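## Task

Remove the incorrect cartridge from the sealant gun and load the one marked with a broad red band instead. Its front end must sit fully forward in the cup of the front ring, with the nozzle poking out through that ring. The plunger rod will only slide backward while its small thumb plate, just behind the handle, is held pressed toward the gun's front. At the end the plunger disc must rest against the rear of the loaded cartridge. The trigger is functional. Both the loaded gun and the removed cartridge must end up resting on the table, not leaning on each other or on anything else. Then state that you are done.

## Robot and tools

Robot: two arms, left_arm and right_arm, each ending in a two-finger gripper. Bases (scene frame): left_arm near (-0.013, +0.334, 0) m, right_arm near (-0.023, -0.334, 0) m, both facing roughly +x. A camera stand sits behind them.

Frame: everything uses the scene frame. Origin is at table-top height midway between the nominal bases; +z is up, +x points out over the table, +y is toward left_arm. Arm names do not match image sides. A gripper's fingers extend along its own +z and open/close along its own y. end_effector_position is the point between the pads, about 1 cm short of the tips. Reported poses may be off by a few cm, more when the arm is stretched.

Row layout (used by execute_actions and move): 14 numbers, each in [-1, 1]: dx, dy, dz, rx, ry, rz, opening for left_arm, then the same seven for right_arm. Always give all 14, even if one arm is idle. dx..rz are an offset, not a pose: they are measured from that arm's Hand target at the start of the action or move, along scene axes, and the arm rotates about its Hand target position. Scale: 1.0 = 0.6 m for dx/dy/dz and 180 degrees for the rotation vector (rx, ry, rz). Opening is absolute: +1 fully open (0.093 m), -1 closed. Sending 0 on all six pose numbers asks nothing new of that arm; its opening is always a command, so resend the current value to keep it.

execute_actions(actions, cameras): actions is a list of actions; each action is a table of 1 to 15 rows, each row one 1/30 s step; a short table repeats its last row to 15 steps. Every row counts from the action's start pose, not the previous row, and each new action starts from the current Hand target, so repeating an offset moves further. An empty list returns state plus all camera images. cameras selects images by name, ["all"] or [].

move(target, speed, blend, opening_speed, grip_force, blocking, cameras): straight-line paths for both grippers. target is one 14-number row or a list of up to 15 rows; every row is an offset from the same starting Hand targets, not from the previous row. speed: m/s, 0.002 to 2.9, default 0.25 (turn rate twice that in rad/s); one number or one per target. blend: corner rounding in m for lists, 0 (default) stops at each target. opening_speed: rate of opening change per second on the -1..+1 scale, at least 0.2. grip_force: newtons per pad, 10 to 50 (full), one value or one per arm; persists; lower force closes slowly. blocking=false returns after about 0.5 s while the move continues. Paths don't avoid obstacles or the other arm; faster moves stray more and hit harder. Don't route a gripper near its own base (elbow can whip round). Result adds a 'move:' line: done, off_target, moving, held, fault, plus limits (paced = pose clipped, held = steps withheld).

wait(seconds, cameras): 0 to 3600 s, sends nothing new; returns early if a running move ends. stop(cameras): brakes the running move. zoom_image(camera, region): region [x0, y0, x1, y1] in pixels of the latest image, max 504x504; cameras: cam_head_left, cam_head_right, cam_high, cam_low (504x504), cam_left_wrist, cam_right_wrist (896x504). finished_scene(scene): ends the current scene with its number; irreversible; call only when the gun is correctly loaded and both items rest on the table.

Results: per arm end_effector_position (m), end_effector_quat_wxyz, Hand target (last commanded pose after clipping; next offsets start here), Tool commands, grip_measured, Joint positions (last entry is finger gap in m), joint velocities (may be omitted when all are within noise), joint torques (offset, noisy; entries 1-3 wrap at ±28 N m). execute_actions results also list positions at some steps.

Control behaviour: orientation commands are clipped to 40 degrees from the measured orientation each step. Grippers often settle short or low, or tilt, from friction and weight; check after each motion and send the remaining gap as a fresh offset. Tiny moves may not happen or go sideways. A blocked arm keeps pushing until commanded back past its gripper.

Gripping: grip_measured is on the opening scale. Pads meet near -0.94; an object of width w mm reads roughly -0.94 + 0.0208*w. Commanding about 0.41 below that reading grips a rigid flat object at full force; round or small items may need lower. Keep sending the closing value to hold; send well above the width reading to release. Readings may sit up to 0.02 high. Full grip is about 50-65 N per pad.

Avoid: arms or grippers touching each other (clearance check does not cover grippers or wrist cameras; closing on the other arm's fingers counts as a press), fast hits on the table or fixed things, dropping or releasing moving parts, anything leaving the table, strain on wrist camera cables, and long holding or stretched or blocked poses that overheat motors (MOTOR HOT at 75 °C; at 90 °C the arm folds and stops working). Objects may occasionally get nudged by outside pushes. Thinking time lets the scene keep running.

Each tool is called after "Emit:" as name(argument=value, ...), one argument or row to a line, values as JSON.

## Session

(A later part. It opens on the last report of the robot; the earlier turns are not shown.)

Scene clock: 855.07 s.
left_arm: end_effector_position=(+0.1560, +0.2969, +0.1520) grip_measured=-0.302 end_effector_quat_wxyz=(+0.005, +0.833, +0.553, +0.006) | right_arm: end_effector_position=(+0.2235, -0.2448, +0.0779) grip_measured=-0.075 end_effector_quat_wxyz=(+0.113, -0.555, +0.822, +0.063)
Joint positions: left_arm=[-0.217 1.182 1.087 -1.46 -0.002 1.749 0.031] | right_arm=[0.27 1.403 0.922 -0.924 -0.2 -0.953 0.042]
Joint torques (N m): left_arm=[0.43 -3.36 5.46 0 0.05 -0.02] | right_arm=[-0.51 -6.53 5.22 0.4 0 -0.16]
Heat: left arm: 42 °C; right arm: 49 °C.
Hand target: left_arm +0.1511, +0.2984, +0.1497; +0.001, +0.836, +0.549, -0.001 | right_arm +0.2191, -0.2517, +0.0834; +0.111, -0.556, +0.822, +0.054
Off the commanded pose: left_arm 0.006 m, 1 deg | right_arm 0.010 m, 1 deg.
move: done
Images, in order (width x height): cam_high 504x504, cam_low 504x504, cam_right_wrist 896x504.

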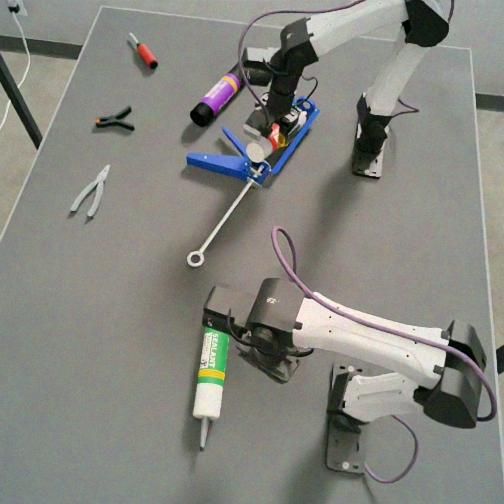

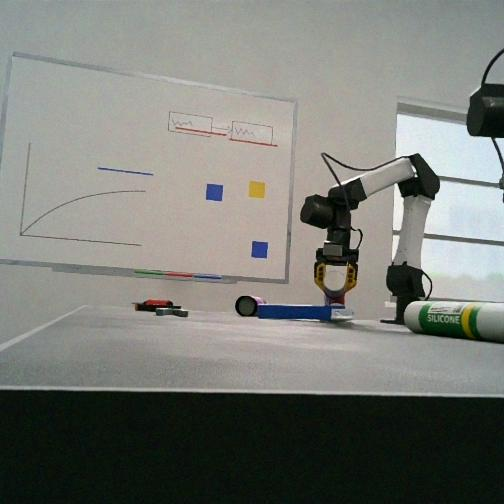

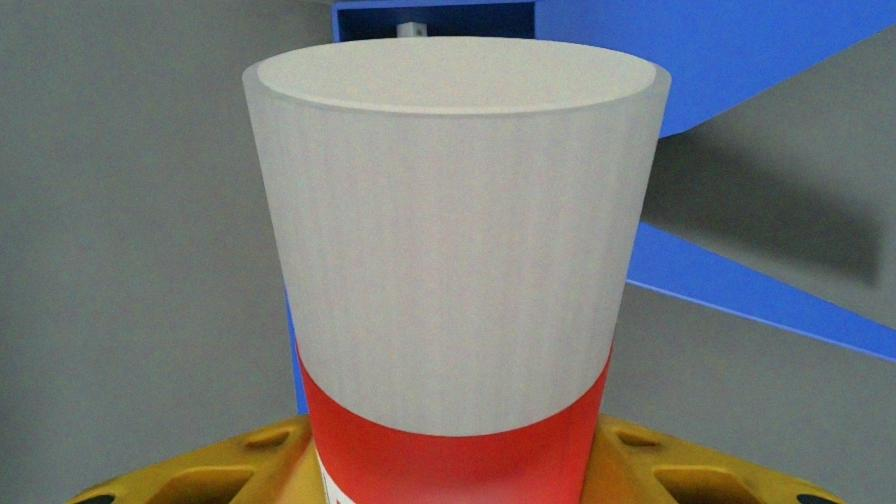

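Emit:
move(
  target=[
    [0,0,0,0,0,0,-0.3,0.025,0.06,0.015,0,0,0,-0.35],
    [0,0,0,0,0,0,-0.3,0.04,0.1,0.08,0,0,0,-0.35],
  ],
  speed=[0.1,0.15],
  cameras=["cam_right_wrist","cam_high","cam_low"],
)

Emit:
zoom_image(
  camera="cam_high",
  region=[200, 80, 340, 220],
)

Scene clock: 882.50 s.
left_arm: end_effector_position=(+0.1560, +0.2969, +0.1520) grip_measured=-0.302 end_effector_quat_wxyz=(+0.005, +0.833, +0.553, +0.006) | right_arm: end_effector_position=(+0.2346, -0.1952, +0.1175) grip_measured=-0.075 end_effector_quat_wxyz=(+0.091, -0.558, +0.823, +0.060)
Joint positions: left_arm=[-0.217 1.182 1.087 -1.46 -0.002 1.749 0.031] | right_arm=[0.458 1.505 1.177 -1.085 -0.152 -0.774 0.042]
Joint torques (N m): left_arm=[0.38 -3.37 5.45 0.01 0.05 -0.01] | right_arm=[0.49 -5.6 8.81 0.65 -0.09 0]
Heat: left arm: 42 °C; right arm: 47 °C.
Hand target: left_arm +0.1511, +0.2984, +0.1497; +0.001, +0.836, +0.549, -0.001 | right_arm +0.2431, -0.1917, +0.1314; +0.111, -0.556, +0.822, +0.054
Off the commanded pose: left_arm 0.006 m, 1 deg | right_arm 0.017 m, 2 deg.
move: off_target (right_arm)
Images, in order (width x height): cam_high 504x504, cam_low 504x504, cam_right_wrist 896x504.

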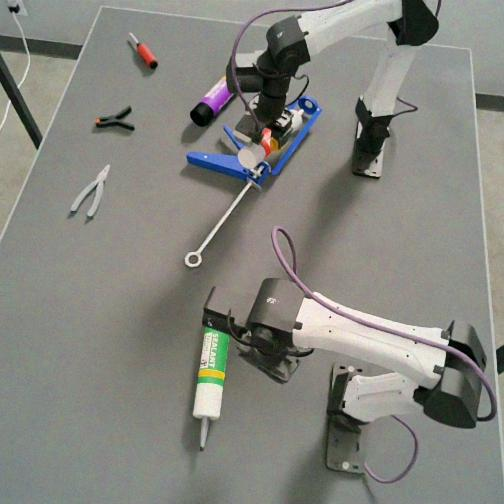

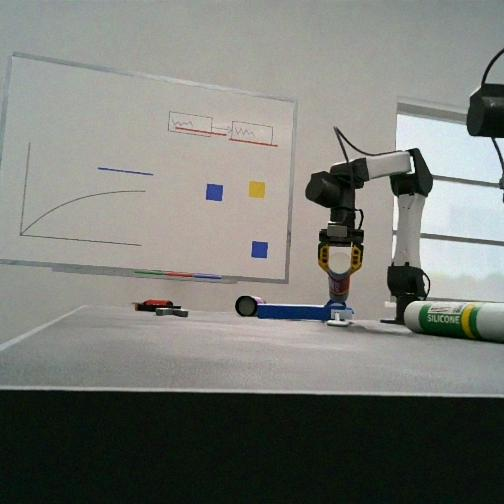

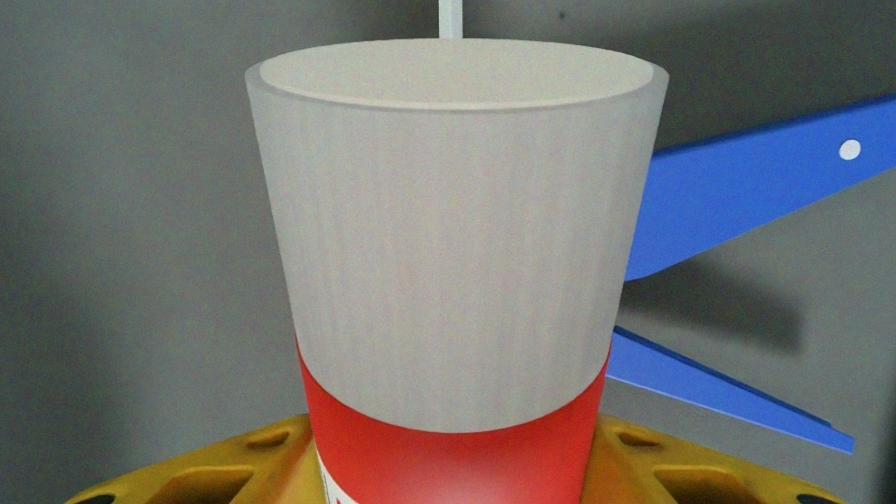

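Scaled by 3.600.

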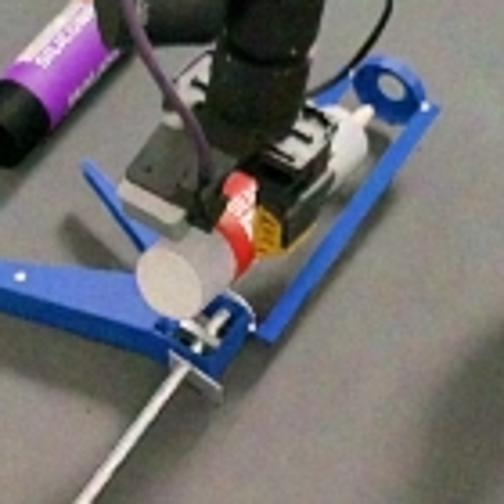

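Emit:
move(
  target=[
    [0.0,-0.15,0.1,-0.2,0.03,0.05,0.3,0,0,0,0,0,0,-0.35],
    [-0.052,-0.46,0.09,-0.5,0.0696,0.1347,0.3,0,0,0,0,0,0,-0.35],
  ],
  speed=0.35,
  blend=[0.05,0],
  cameras=["cam_left_wrist"],
)

Scene clock: 954.67 s.
left_arm: end_effector_position=(+0.1202, +0.0224, +0.2068) grip_measured=+0.298 end_effector_quat_wxyz=(+0.531, +0.470, +0.529, -0.467) | right_arm: end_effector_position=(+0.2345, -0.1952, +0.1175) grip_measured=-0.075 end_effector_quat_wxyz=(+0.091, -0.557, +0.823, +0.060)
Joint positions: left_arm=[-0.907 1.105 0.264 0.841 0.539 0.005 0.06] | right_arm=[0.458 1.505 1.177 -1.085 -0.152 -0.773 0.042]
Joint torques (N m): left_arm=[-0.96 -2.18 6.24 2.15 -0.17 -0.24] | right_arm=[0.49 -5.5 8.83 0.61 -0.09 0.03]
Heat: left arm: 41 °C; right arm: 48 °C.
Hand target: left_arm +0.1198, +0.0224, +0.2036; +0.532, +0.466, +0.532, -0.466 | right_arm +0.2431, -0.1917, +0.1314; +0.111, -0.556, +0.822, +0.054
Off the commanded pose: left_arm 0.003 m, 1 deg | right_arm 0.017 m, 2 deg.
move: done

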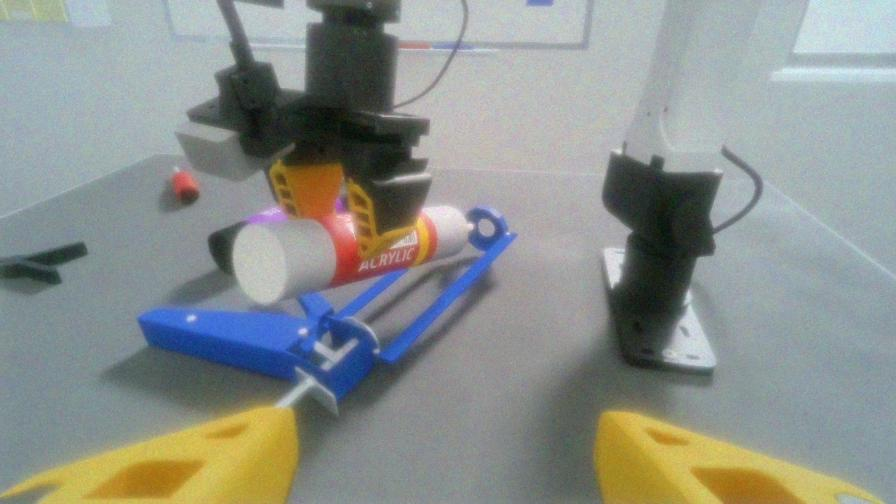

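Emit:
zoom_image(
  camera="cam_left_wrist",
  region=[220, 160, 560, 420],
)

Emit:
zoom_image(
  camera="cam_left_wrist",
  region=[430, 180, 540, 290],
)

Scaled by 1.482.

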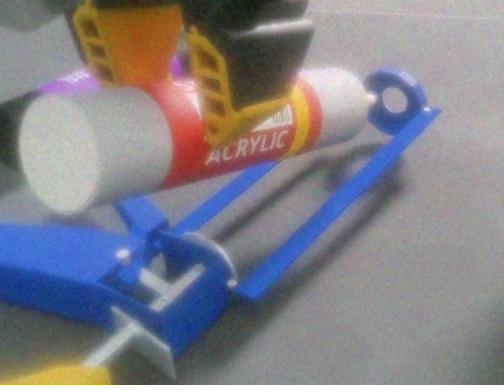

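Scaled by 4.582.

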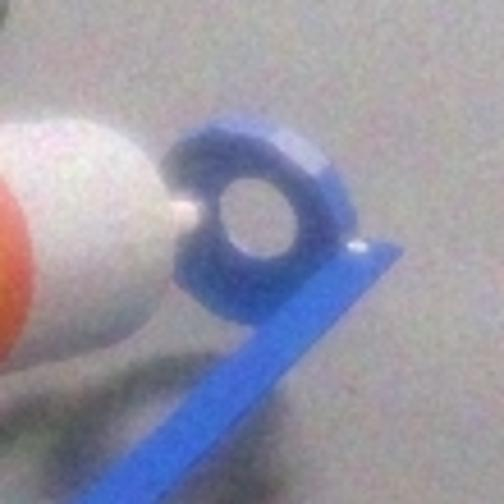

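Emit:
move(
  target=[
    [0,0,0,0,0,0,0.3,-0.017,-0.0417,-0.0433,-0.0077,0.0031,0,-0.35],
  ],
  speed=0.08,
  cameras=["cam_left_wrist"],
)

Emit:
zoom_image(
  camera="cam_left_wrist",
  region=[400, 170, 560, 290],
)

Scene clock: 994.50 s.
left_arm: end_effector_position=(+0.1202, +0.0224, +0.2071) grip_measured=+0.298 end_effector_quat_wxyz=(+0.532, +0.470, +0.528, -0.467) | right_arm: end_effector_position=(+0.2248, -0.2178, +0.0948) grip_measured=-0.075 end_effector_quat_wxyz=(+0.069, -0.555, +0.827, +0.056)
Joint positions: left_arm=[-0.907 1.105 0.264 0.842 0.539 0.005 0.06] | right_arm=[0.402 1.489 1.079 -1.054 -0.142 -0.824 0.042]
Joint torques (N m): left_arm=[-0.96 -2.21 6.2 2.12 -0.18 -0.26] | right_arm=[-0.05 -7.56 5.71 0.84 -0.13 -0.14]
Heat: left arm: 43 °C; right arm: 49 °C.
Hand target: left_arm +0.1198, +0.0224, +0.2036; +0.532, +0.466, +0.532, -0.466 | right_arm +0.2329, -0.2167, +0.1055; +0.100, -0.557, +0.823, +0.046
Off the commanded pose: left_arm 0.003 m, 1 deg | right_arm 0.013 m, 4 deg.
move: off_target (right_arm)

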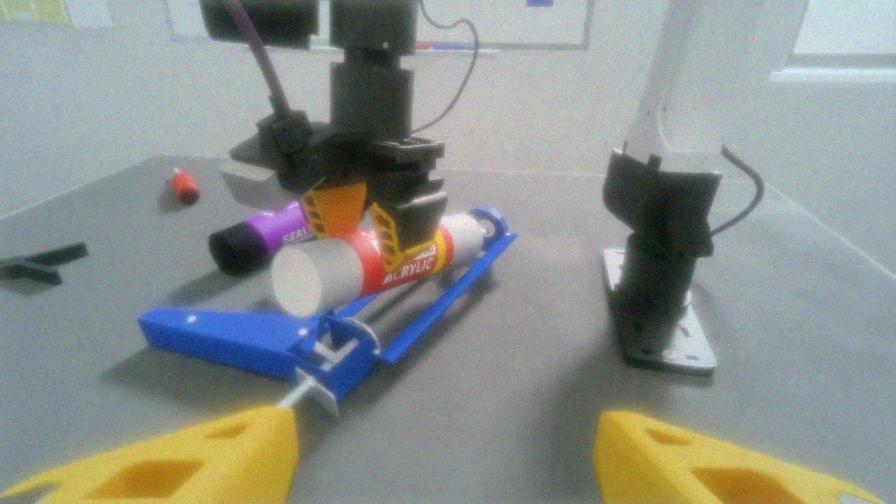

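Scaled by 3.150.

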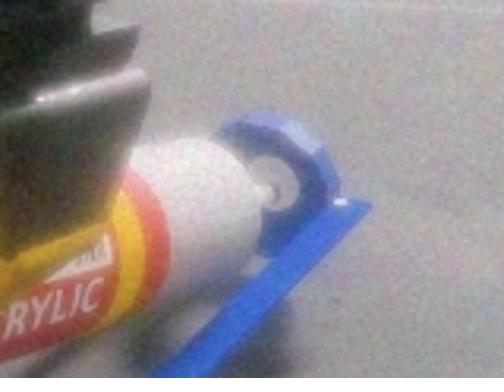

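Emit:
move(
  target=[
    [0,0,0,0,0,0,0.3,-0.0063,-0.0333,-0.0075,0,0,0,-0.35],
  ],
  speed=0.06,
  cameras=["cam_left_wrist"],
)

Emit:
zoom_image(
  camera="cam_left_wrist",
  region=[400, 170, 560, 290],
)

Scene clock: 1005.27 s.
left_arm: end_effector_position=(+0.1202, +0.0224, +0.2071) grip_measured=+0.298 end_effector_quat_wxyz=(+0.532, +0.470, +0.528, -0.467) | right_arm: end_effector_position=(+0.2222, -0.2392, +0.0907) grip_measured=-0.075 end_effector_quat_wxyz=(+0.069, -0.554, +0.828, +0.052)
Joint positions: left_arm=[-0.907 1.105 0.264 0.842 0.539 0.005 0.06] | right_arm=[0.33 1.456 1.035 -1.049 -0.142 -0.896 0.042]
Joint torques (N m): left_arm=[-0.99 -2.17 6.22 2.12 -0.19 -0.25] | right_arm=[-0.01 -7.27 5.6 0.81 -0.23 -0.11]
Heat: left arm: 43 °C; right arm: 48 °C.
Hand target: left_arm +0.1198, +0.0224, +0.2036; +0.532, +0.466, +0.532, -0.466 | right_arm +0.2291, -0.2367, +0.1009; +0.100, -0.557, +0.823, +0.046
Off the commanded pose: left_arm 0.003 m, 1 deg | right_arm 0.013 m, 4 deg.
move: off_target (right_arm)

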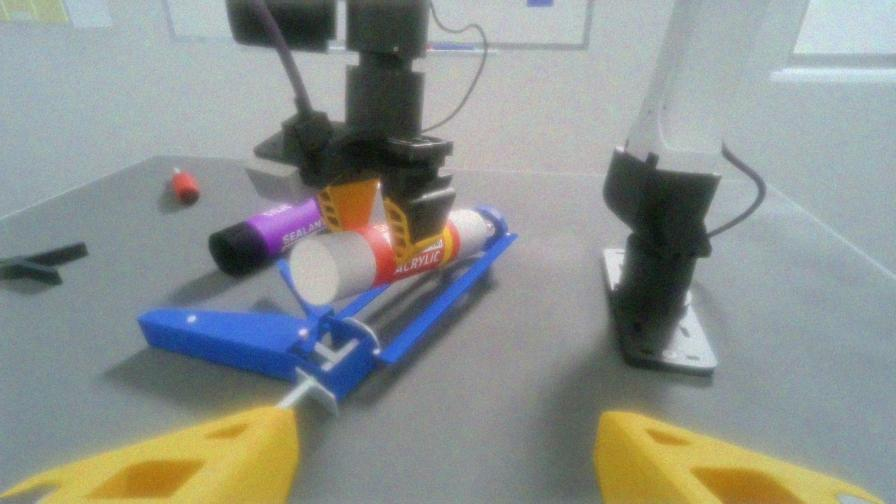

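Scaled by 3.150.

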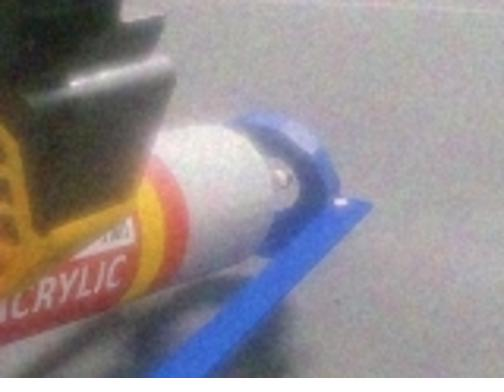

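Emit:
move(
  target=[
    [0,0,0,0,0,0,0.3,-0.0088,-0.0395,-0.015,0,0,0,-0.35],
  ],
  speed=0.06,
  cameras=["cam_left_wrist"],
)

Emit:
zoom_image(
  camera="cam_left_wrist",
  region=[400, 170, 560, 290],
)

Scene clock: 1017.97 s.
left_arm: end_effector_position=(+0.1202, +0.0224, +0.2071) grip_measured=+0.298 end_effector_quat_wxyz=(+0.532, +0.470, +0.528, -0.467) | right_arm: end_effector_position=(+0.2163, -0.2627, +0.0826) grip_measured=-0.075 end_effector_quat_wxyz=(+0.069, -0.555, +0.828, +0.053)
Joint positions: left_arm=[-0.907 1.105 0.264 0.842 0.539 0.005 0.06] | right_arm=[0.238 1.423 0.973 -1.035 -0.153 -0.989 0.042]
Joint torques (N m): left_arm=[-1.02 -2.21 6.22 2.12 -0.18 -0.26] | right_arm=[-0.06 -6.79 5.56 0.77 -0.25 -0.17]
Heat: left arm: 43 °C; right arm: 47 °C.
Hand target: left_arm +0.1198, +0.0224, +0.2036; +0.532, +0.466, +0.532, -0.466 | right_arm +0.2238, -0.2604, +0.0919; +0.100, -0.557, +0.823, +0.046
Off the commanded pose: left_arm 0.003 m, 1 deg | right_arm 0.012 m, 4 deg.
move: off_target (right_arm)

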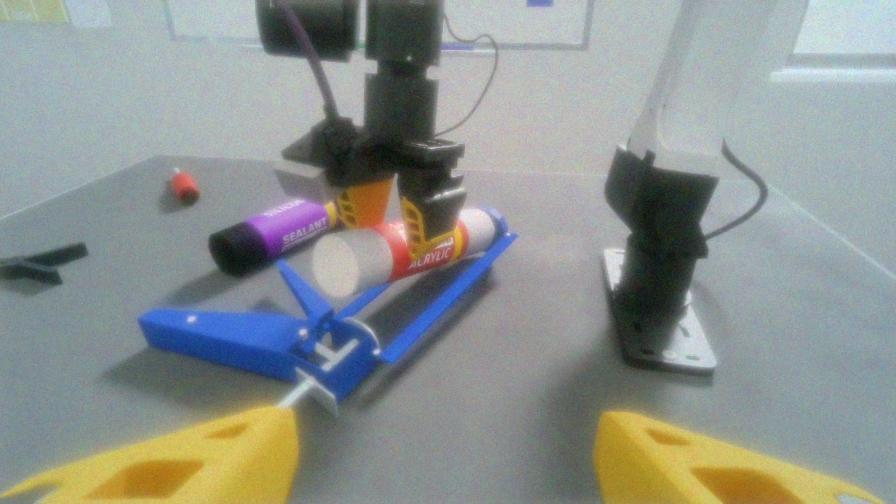

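Scaled by 3.150.

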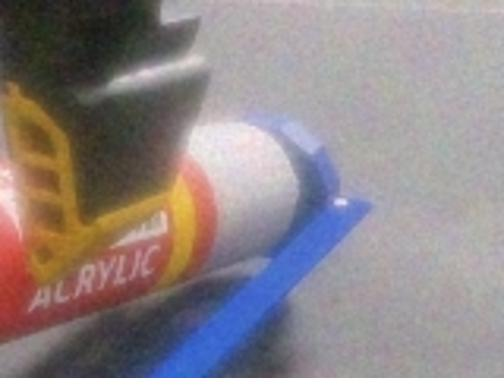

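Emit:
move(
  target=[
    [0,0,0,0,0,0,0.3,-0.0150,-0.043,-0.019,0,0,0,-0.35],
  ],
  speed=0.06,
  cameras=["cam_left_wrist","cam_right_wrist"],
)

Emit:
zoom_image(
  camera="cam_left_wrist",
  region=[280, 170, 560, 390],
)

Scene clock: 1024.10 s.
left_arm: end_effector_position=(+0.1202, +0.0224, +0.2071) grip_measured=+0.298 end_effector_quat_wxyz=(+0.532, +0.470, +0.528, -0.467) | right_arm: end_effector_position=(+0.2094, -0.2829, +0.0733) grip_measured=-0.075 end_effector_quat_wxyz=(+0.081, -0.554, +0.826, +0.062)
Joint positions: left_arm=[-0.907 1.105 0.264 0.842 0.539 0.005 0.06] | right_arm=[0.135 1.387 0.902 -1.003 -0.188 -1.092 0.042]
Joint torques (N m): left_arm=[-0.95 -2.19 6.2 2.12 -0.18 -0.25] | right_arm=[-0.44 -6.31 5.38 0.64 -0.1 -0.17]
Heat: left arm: 43 °C; right arm: 47 °C.
Hand target: left_arm +0.1198, +0.0224, +0.2036; +0.532, +0.466, +0.532, -0.466 | right_arm +0.2148, -0.2862, +0.0805; +0.100, -0.557, +0.823, +0.046
Off the commanded pose: left_arm 0.003 m, 1 deg | right_arm 0.010 m, 3 deg.
move: off_target (right_arm)

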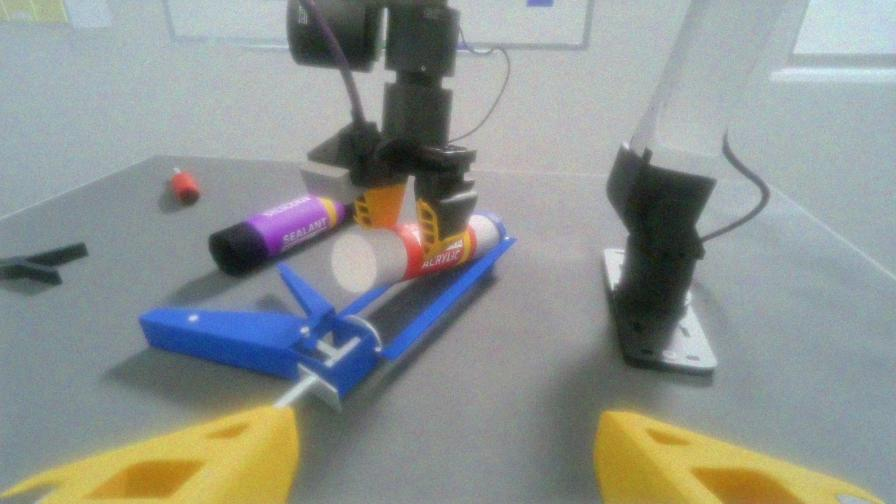

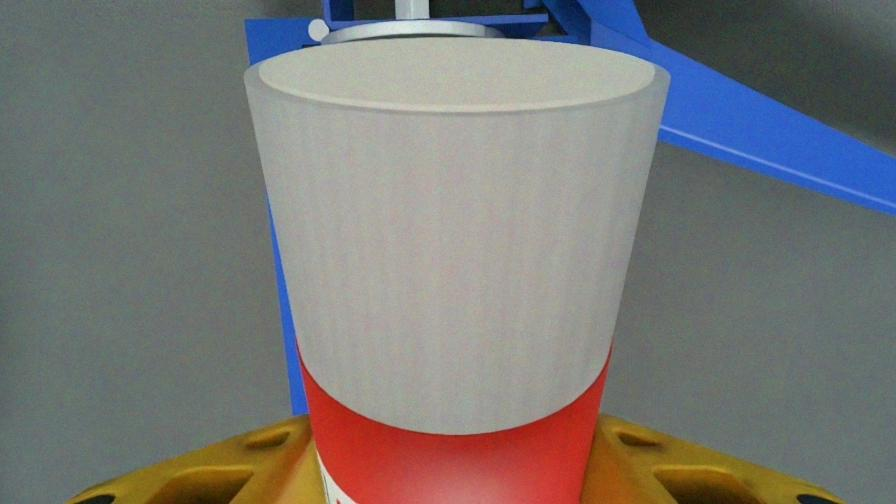

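Scaled by 1.800.

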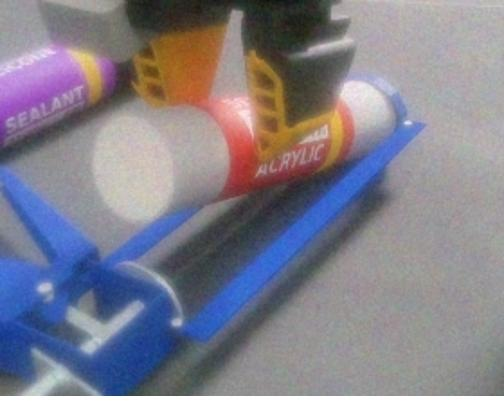

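Emit:
move(
  target=[
    [0,0,0,0,0,0,0.3,-0.0125,-0.004,0,0,0,0,-0.35],
    [0,0,0,0,0,0,0.3,-0.0145,-0.009,-0.031,-0.0412,0.0167,0,-0.35],
  ],
  speed=0.05,
  cameras=["cam_left_wrist","cam_right_wrist"],
)

Emit:
zoom_image(
  camera="cam_left_wrist",
  region=[280, 170, 560, 390],
)

Scene clock: 1045.37 s.
left_arm: end_effector_position=(+0.1202, +0.0224, +0.2071) grip_measured=+0.298 end_effector_quat_wxyz=(+0.532, +0.470, +0.528, -0.467) | right_arm: end_effector_position=(+0.2073, -0.2830, +0.0630) grip_measured=-0.075 end_effector_quat_wxyz=(+0.056, -0.564, +0.823, +0.029)
Joint positions: left_arm=[-0.907 1.105 0.264 0.842 0.539 0.005 0.06] | right_arm=[0.197 1.399 0.878 -0.974 -0.101 -1.053 0.042]
Joint torques (N m): left_arm=[-0.94 -2.22 6.24 2.11 -0.18 -0.26] | right_arm=[0.29 -4.1 5 0.41 0.35 0.06]
Heat: left arm: 43 °C; right arm: 45 °C.
Hand target: left_arm +0.1198, +0.0224, +0.2036; +0.532, +0.466, +0.532, -0.466 | right_arm +0.2061, -0.2916, +0.0619; +0.042, -0.561, +0.827, +0.008
Off the commanded pose: left_arm 0.003 m, 1 deg | right_arm 0.009 m, 3 deg.
move: off_target (right_arm)

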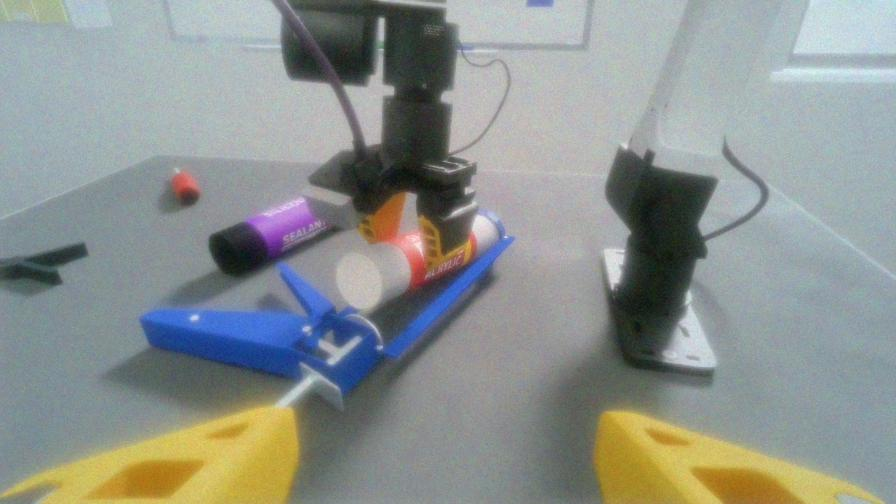

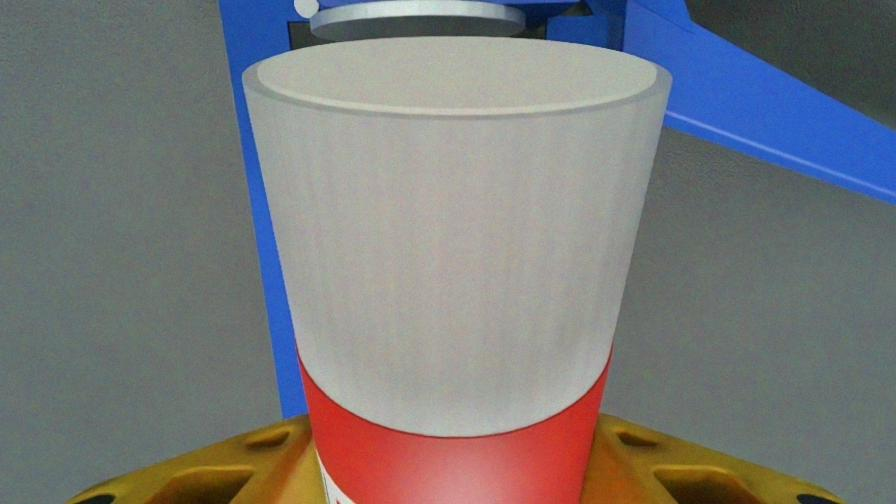

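Scaled by 1.800.

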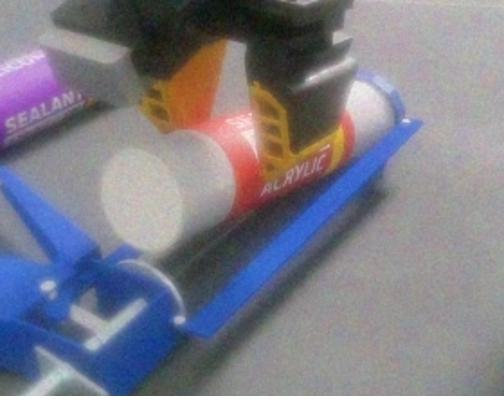

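Emit:
move(
  target=[
    [0,0,0,0,0,0,0.3,0.005,0.0155,0.004,0,0,0,-0.35],
    [0,0,0,0,0,0,0.3,-0.009,0.0205,0.004,0,0,0,-0.35],
  ],
  speed=0.05,
  cameras=["cam_left_wrist","cam_right_wrist"],
)

Emit:
zoom_image(
  camera="cam_left_wrist",
  region=[400, 170, 560, 290],
)

Scene clock: 1062.93 s.
left_arm: end_effector_position=(+0.1202, +0.0224, +0.2071) grip_measured=+0.298 end_effector_quat_wxyz=(+0.532, +0.470, +0.528, -0.467) | right_arm: end_effector_position=(+0.2022, -0.2776, +0.0577) grip_measured=-0.075 end_effector_quat_wxyz=(+0.037, -0.563, +0.825, +0.017)
Joint positions: left_arm=[-0.907 1.105 0.264 0.842 0.539 0.005 0.06] | right_arm=[0.252 1.41 0.87 -0.974 -0.061 -0.997 0.042]
Joint torques (N m): left_arm=[-0.98 -2.17 6.19 2.12 -0.18 -0.25] | right_arm=[0.62 -6.34 5.37 0.28 0.04 0.02]
Heat: left arm: 43 °C; right arm: 45 °C.
Hand target: left_arm +0.1198, +0.0224, +0.2036; +0.532, +0.466, +0.532, -0.466 | right_arm +0.2007, -0.2793, +0.0643; +0.042, -0.561, +0.827, +0.008
Off the commanded pose: left_arm 0.003 m, 1 deg | right_arm 0.007 m, 1 deg.
move: done

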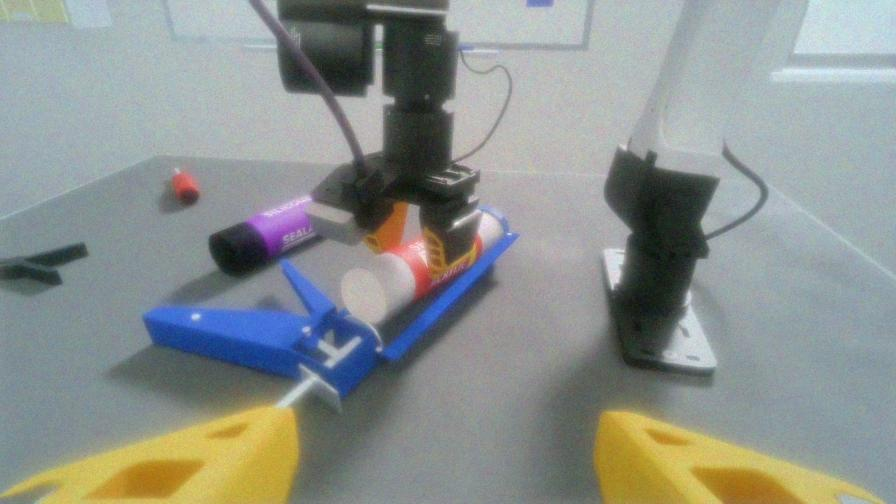

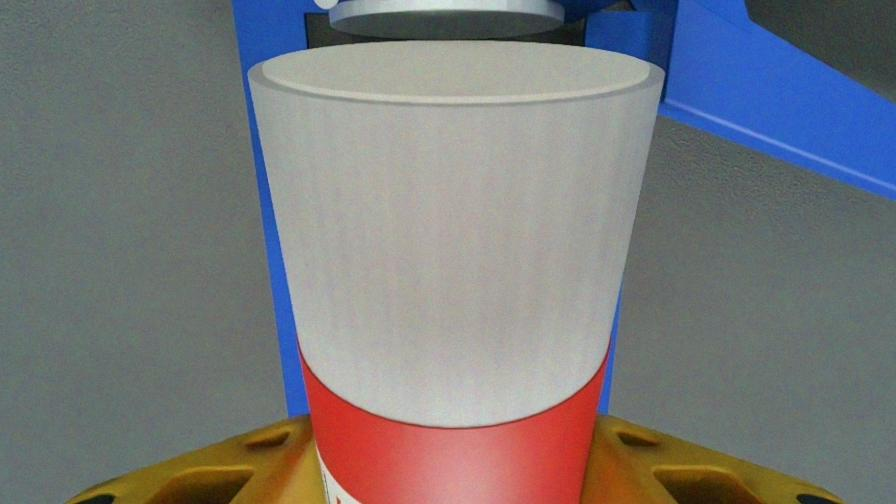

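Scaled by 3.150.

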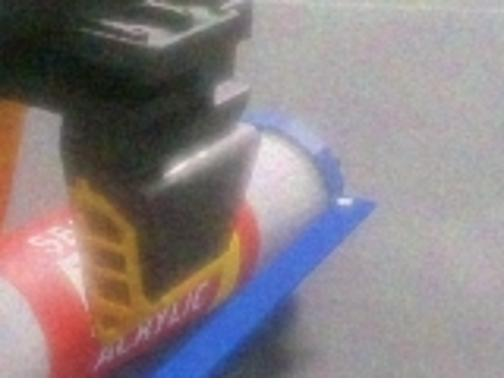

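Emit:
move(
  target=[
    [0,0,0,0,0,0,0.3,-0.005,-0.0175,-0.003,0,0,0,-0.35],
    [0,0,0,0,0,0,0.3,-0.006,-0.021,-0.036,-0.0463,0.0188,0,-0.35],
  ],
  speed=0.05,
  cameras=["cam_left_wrist","cam_right_wrist"],
)

Emit:
zoom_image(
  camera="cam_left_wrist",
  region=[400, 170, 560, 290],
)

Scene clock: 1075.80 s.
left_arm: end_effector_position=(+0.1202, +0.0224, +0.2071) grip_measured=+0.298 end_effector_quat_wxyz=(+0.532, +0.470, +0.528, -0.467) | right_arm: end_effector_position=(+0.1981, -0.2828, +0.0402) grip_measured=-0.075 end_effector_quat_wxyz=(-0.007, -0.565, +0.825, -0.014)
Joint positions: left_arm=[-0.907 1.105 0.264 0.843 0.539 0.005 0.06] | right_arm=[0.301 1.472 0.852 -0.955 0.031 -0.952 0.042]
Joint torques (N m): left_arm=[-0.98 -2.21 6.22 2.11 -0.18 -0.25] | right_arm=[0.35 -4.34 5.55 0.04 0.47 0.02]
Heat: left arm: 43 °C; right arm: 44 °C.
Hand target: left_arm +0.1198, +0.0224, +0.2036; +0.532, +0.466, +0.532, -0.466 | right_arm +0.1971, -0.2919, +0.0427; -0.023, -0.562, +0.826, -0.036
Off the commanded pose: left_arm 0.004 m, 1 deg | right_arm 0.009 m, 3 deg.
move: off_target (right_arm)

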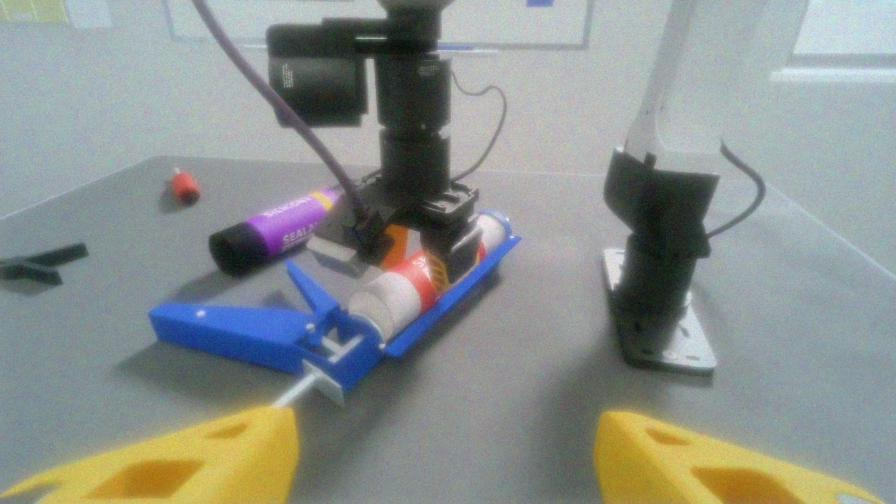

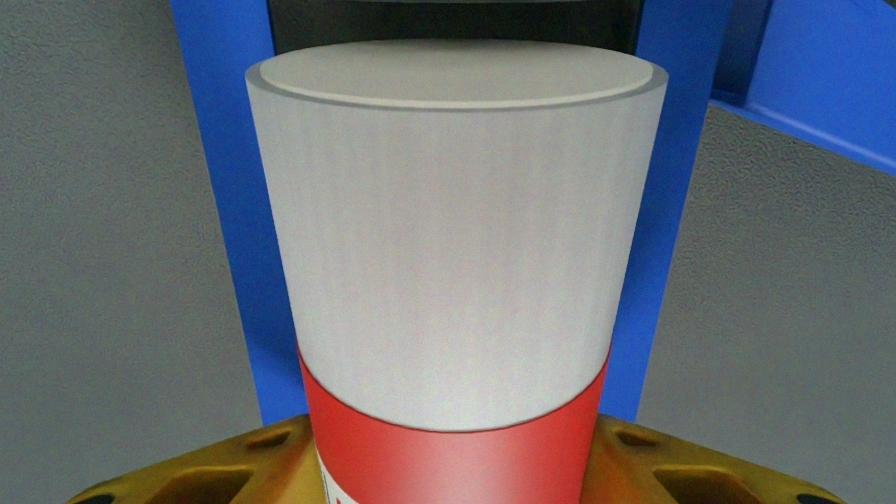

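Scaled by 3.150.

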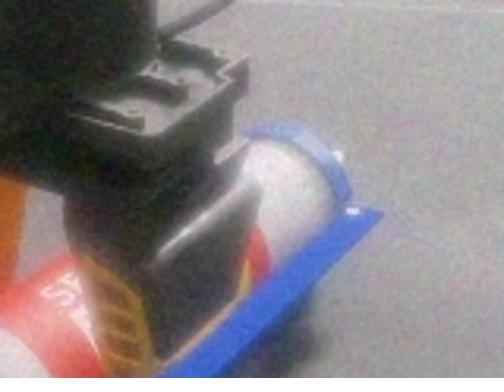

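Emit:
move(
  target=[
    [0,0,0,0,0,0,0.3,-0.016,-0.039,-0.006,-0.01,0.004,0,-0.35],
  ],
  speed=0.05,
  cameras=["cam_left_wrist","cam_right_wrist"],
)

Emit:
zoom_image(
  camera="cam_left_wrist",
  region=[400, 170, 560, 290],
)

Scene clock: 1089.93 s.
left_arm: end_effector_position=(+0.1202, +0.0224, +0.2071) grip_measured=+0.298 end_effector_quat_wxyz=(+0.532, +0.470, +0.528, -0.467) | right_arm: end_effector_position=(+0.1914, -0.3023, +0.0325) grip_measured=-0.075 end_effector_quat_wxyz=(-0.024, -0.563, +0.826, -0.021)
Joint positions: left_arm=[-0.907 1.105 0.264 0.843 0.539 0.005 0.06] | right_arm=[0.242 1.468 0.813 -0.945 0.057 -1.006 0.042]
Joint torques (N m): left_arm=[-0.99 -2.17 6.2 2.11 -0.18 -0.26] | right_arm=[-0.57 -6.42 4.7 -0.08 0.5 -0.13]
Heat: left arm: 43 °C; right arm: 44 °C.
Hand target: left_arm +0.1198, +0.0224, +0.2036; +0.532, +0.466, +0.532, -0.466 | right_arm +0.1875, -0.3153, +0.0391; -0.037, -0.562, +0.825, -0.045
Off the commanded pose: left_arm 0.004 m, 1 deg | right_arm 0.015 m, 3 deg.
move: off_target (right_arm)

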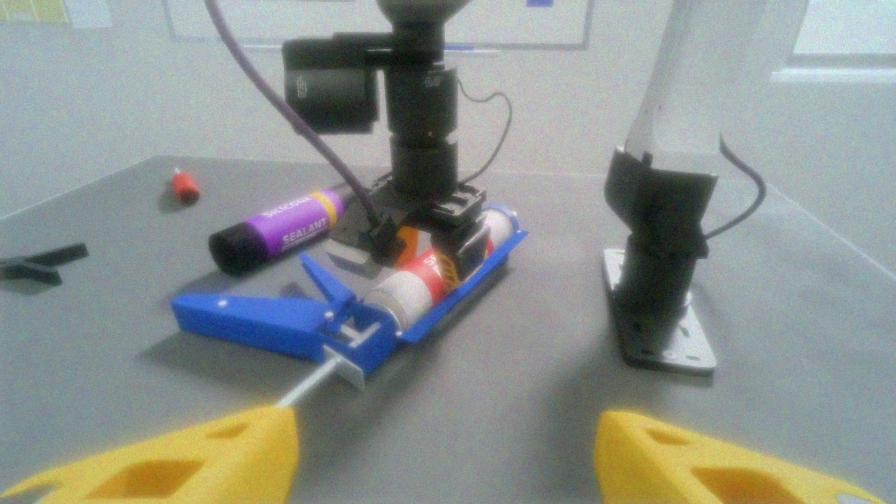

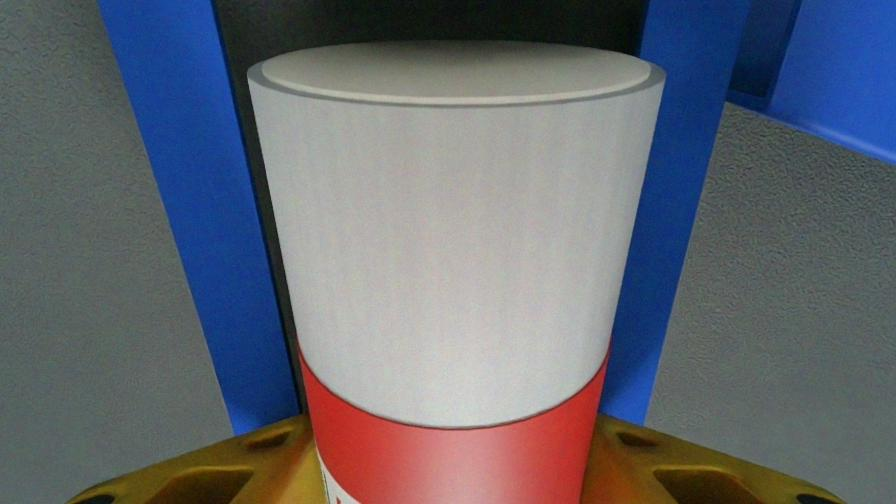

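Scaled by 3.150.

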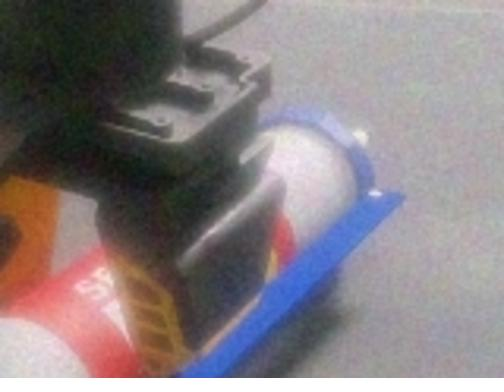

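Emit:
move(
  target=[
    [0,0,0,0,0,0,0.3,0.006,0.014,-0.004,0.01,-0.004,0,-0.35],
    [0,0,0,0,0,0,0.3,0.006,0.014,-0.004,0.01,-0.004,0,0.25],
    [0,0,0,0,0,0,0.3,0.006,0.014,0.17,0.0356,-0.0177,0,0.25],
  ],
  speed=[0.05,0.05,0.2],
  opening_speed=0.8,
  cameras=["cam_left_wrist","cam_right_wrist"],
)

Emit:
zoom_image(
  camera="cam_left_wrist",
  region=[330, 170, 560, 390],
)

Scene clock: 1101.77 s.
left_arm: end_effector_position=(+0.1202, +0.0224, +0.2071) grip_measured=+0.298 end_effector_quat_wxyz=(+0.532, +0.470, +0.528, -0.467) | right_arm: end_effector_position=(+0.1911, -0.3078, +0.1341) grip_measured=+0.248 end_effector_quat_wxyz=(+0.011, -0.560, +0.828, -0.018)
Joint positions: left_arm=[-0.907 1.105 0.264 0.843 0.539 0.005 0.06] | right_arm=[0.191 1.323 1.11 -1.323 0.023 -1.052 0.057]
Joint torques (N m): left_arm=[-0.96 -2.18 6.19 2.11 -0.19 -0.24] | right_arm=[-0.13 -3.82 7.06 0.2 -0.19 -0.1]
Heat: left arm: 43 °C; right arm: 43 °C.
Hand target: left_arm +0.1198, +0.0224, +0.2036; +0.532, +0.466, +0.532, -0.466 | right_arm +0.1912, -0.3069, +0.1411; +0.017, -0.562, +0.827, -0.015
Off the commanded pose: left_arm 0.004 m, 1 deg | right_arm 0.007 m, 1 deg.
move: done

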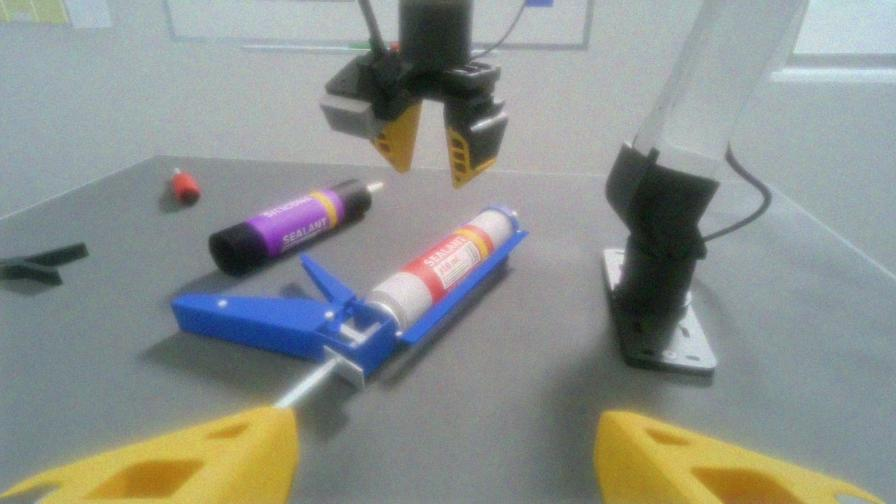

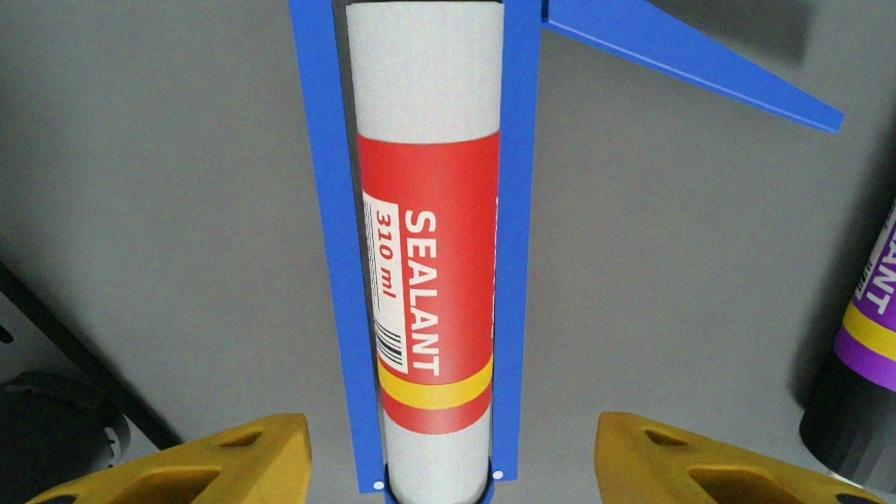

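Scaled by 2.191.

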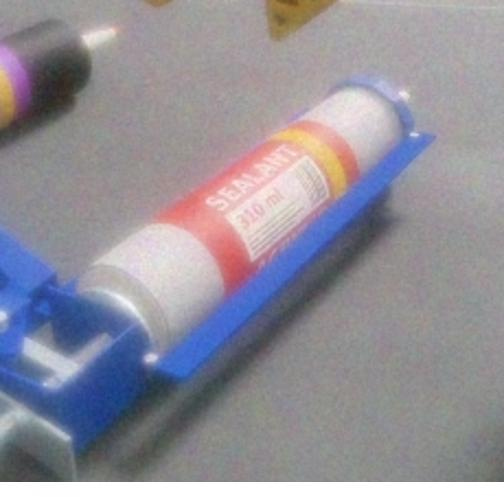

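Emit:
move(
  target=[
    [0,0,0,0,0,0,0.3,0.04,0.1,0.0,0,0,0,0.25],
  ],
  speed=0.25,
  cameras=["cam_right_wrist"],
)

Emit:
zoom_image(
  camera="cam_right_wrist",
  region=[300, 40, 600, 300],
)

Scene clock: 1108.60 s.
left_arm: end_effector_position=(+0.1202, +0.0224, +0.2071) grip_measured=+0.298 end_effector_quat_wxyz=(+0.532, +0.470, +0.528, -0.467) | right_arm: end_effector_position=(+0.2084, -0.2503, +0.1355) grip_measured=+0.248 end_effector_quat_wxyz=(+0.005, -0.564, +0.826, -0.012)
Joint positions: left_arm=[-0.907 1.105 0.264 0.843 0.539 0.005 0.06] | right_arm=[0.412 1.458 1.226 -1.323 0.02 -0.838 0.057]
Joint torques (N m): left_arm=[-0.95 -2.15 6.22 2.11 -0.18 -0.25] | right_arm=[0.53 -3.89 7.36 0.39 -0.05 0.01]
Heat: left arm: 43 °C; right arm: 44 °C.
Hand target: left_arm +0.1198, +0.0224, +0.2036; +0.532, +0.466, +0.532, -0.466 | right_arm +0.2151, -0.2468, +0.1411; +0.017, -0.562, +0.827, -0.015
Off the commanded pose: left_arm 0.004 m, 1 deg | right_arm 0.009 m, 1 deg.
move: done

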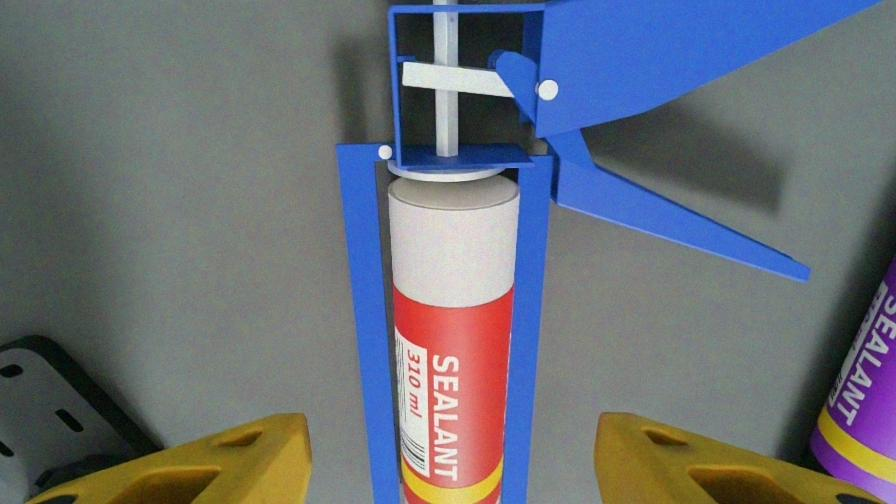

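Scaled by 1.680.

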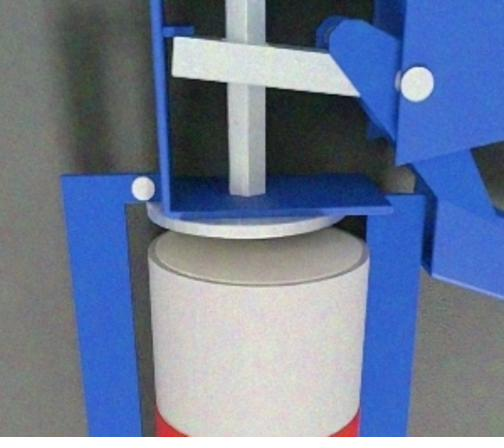

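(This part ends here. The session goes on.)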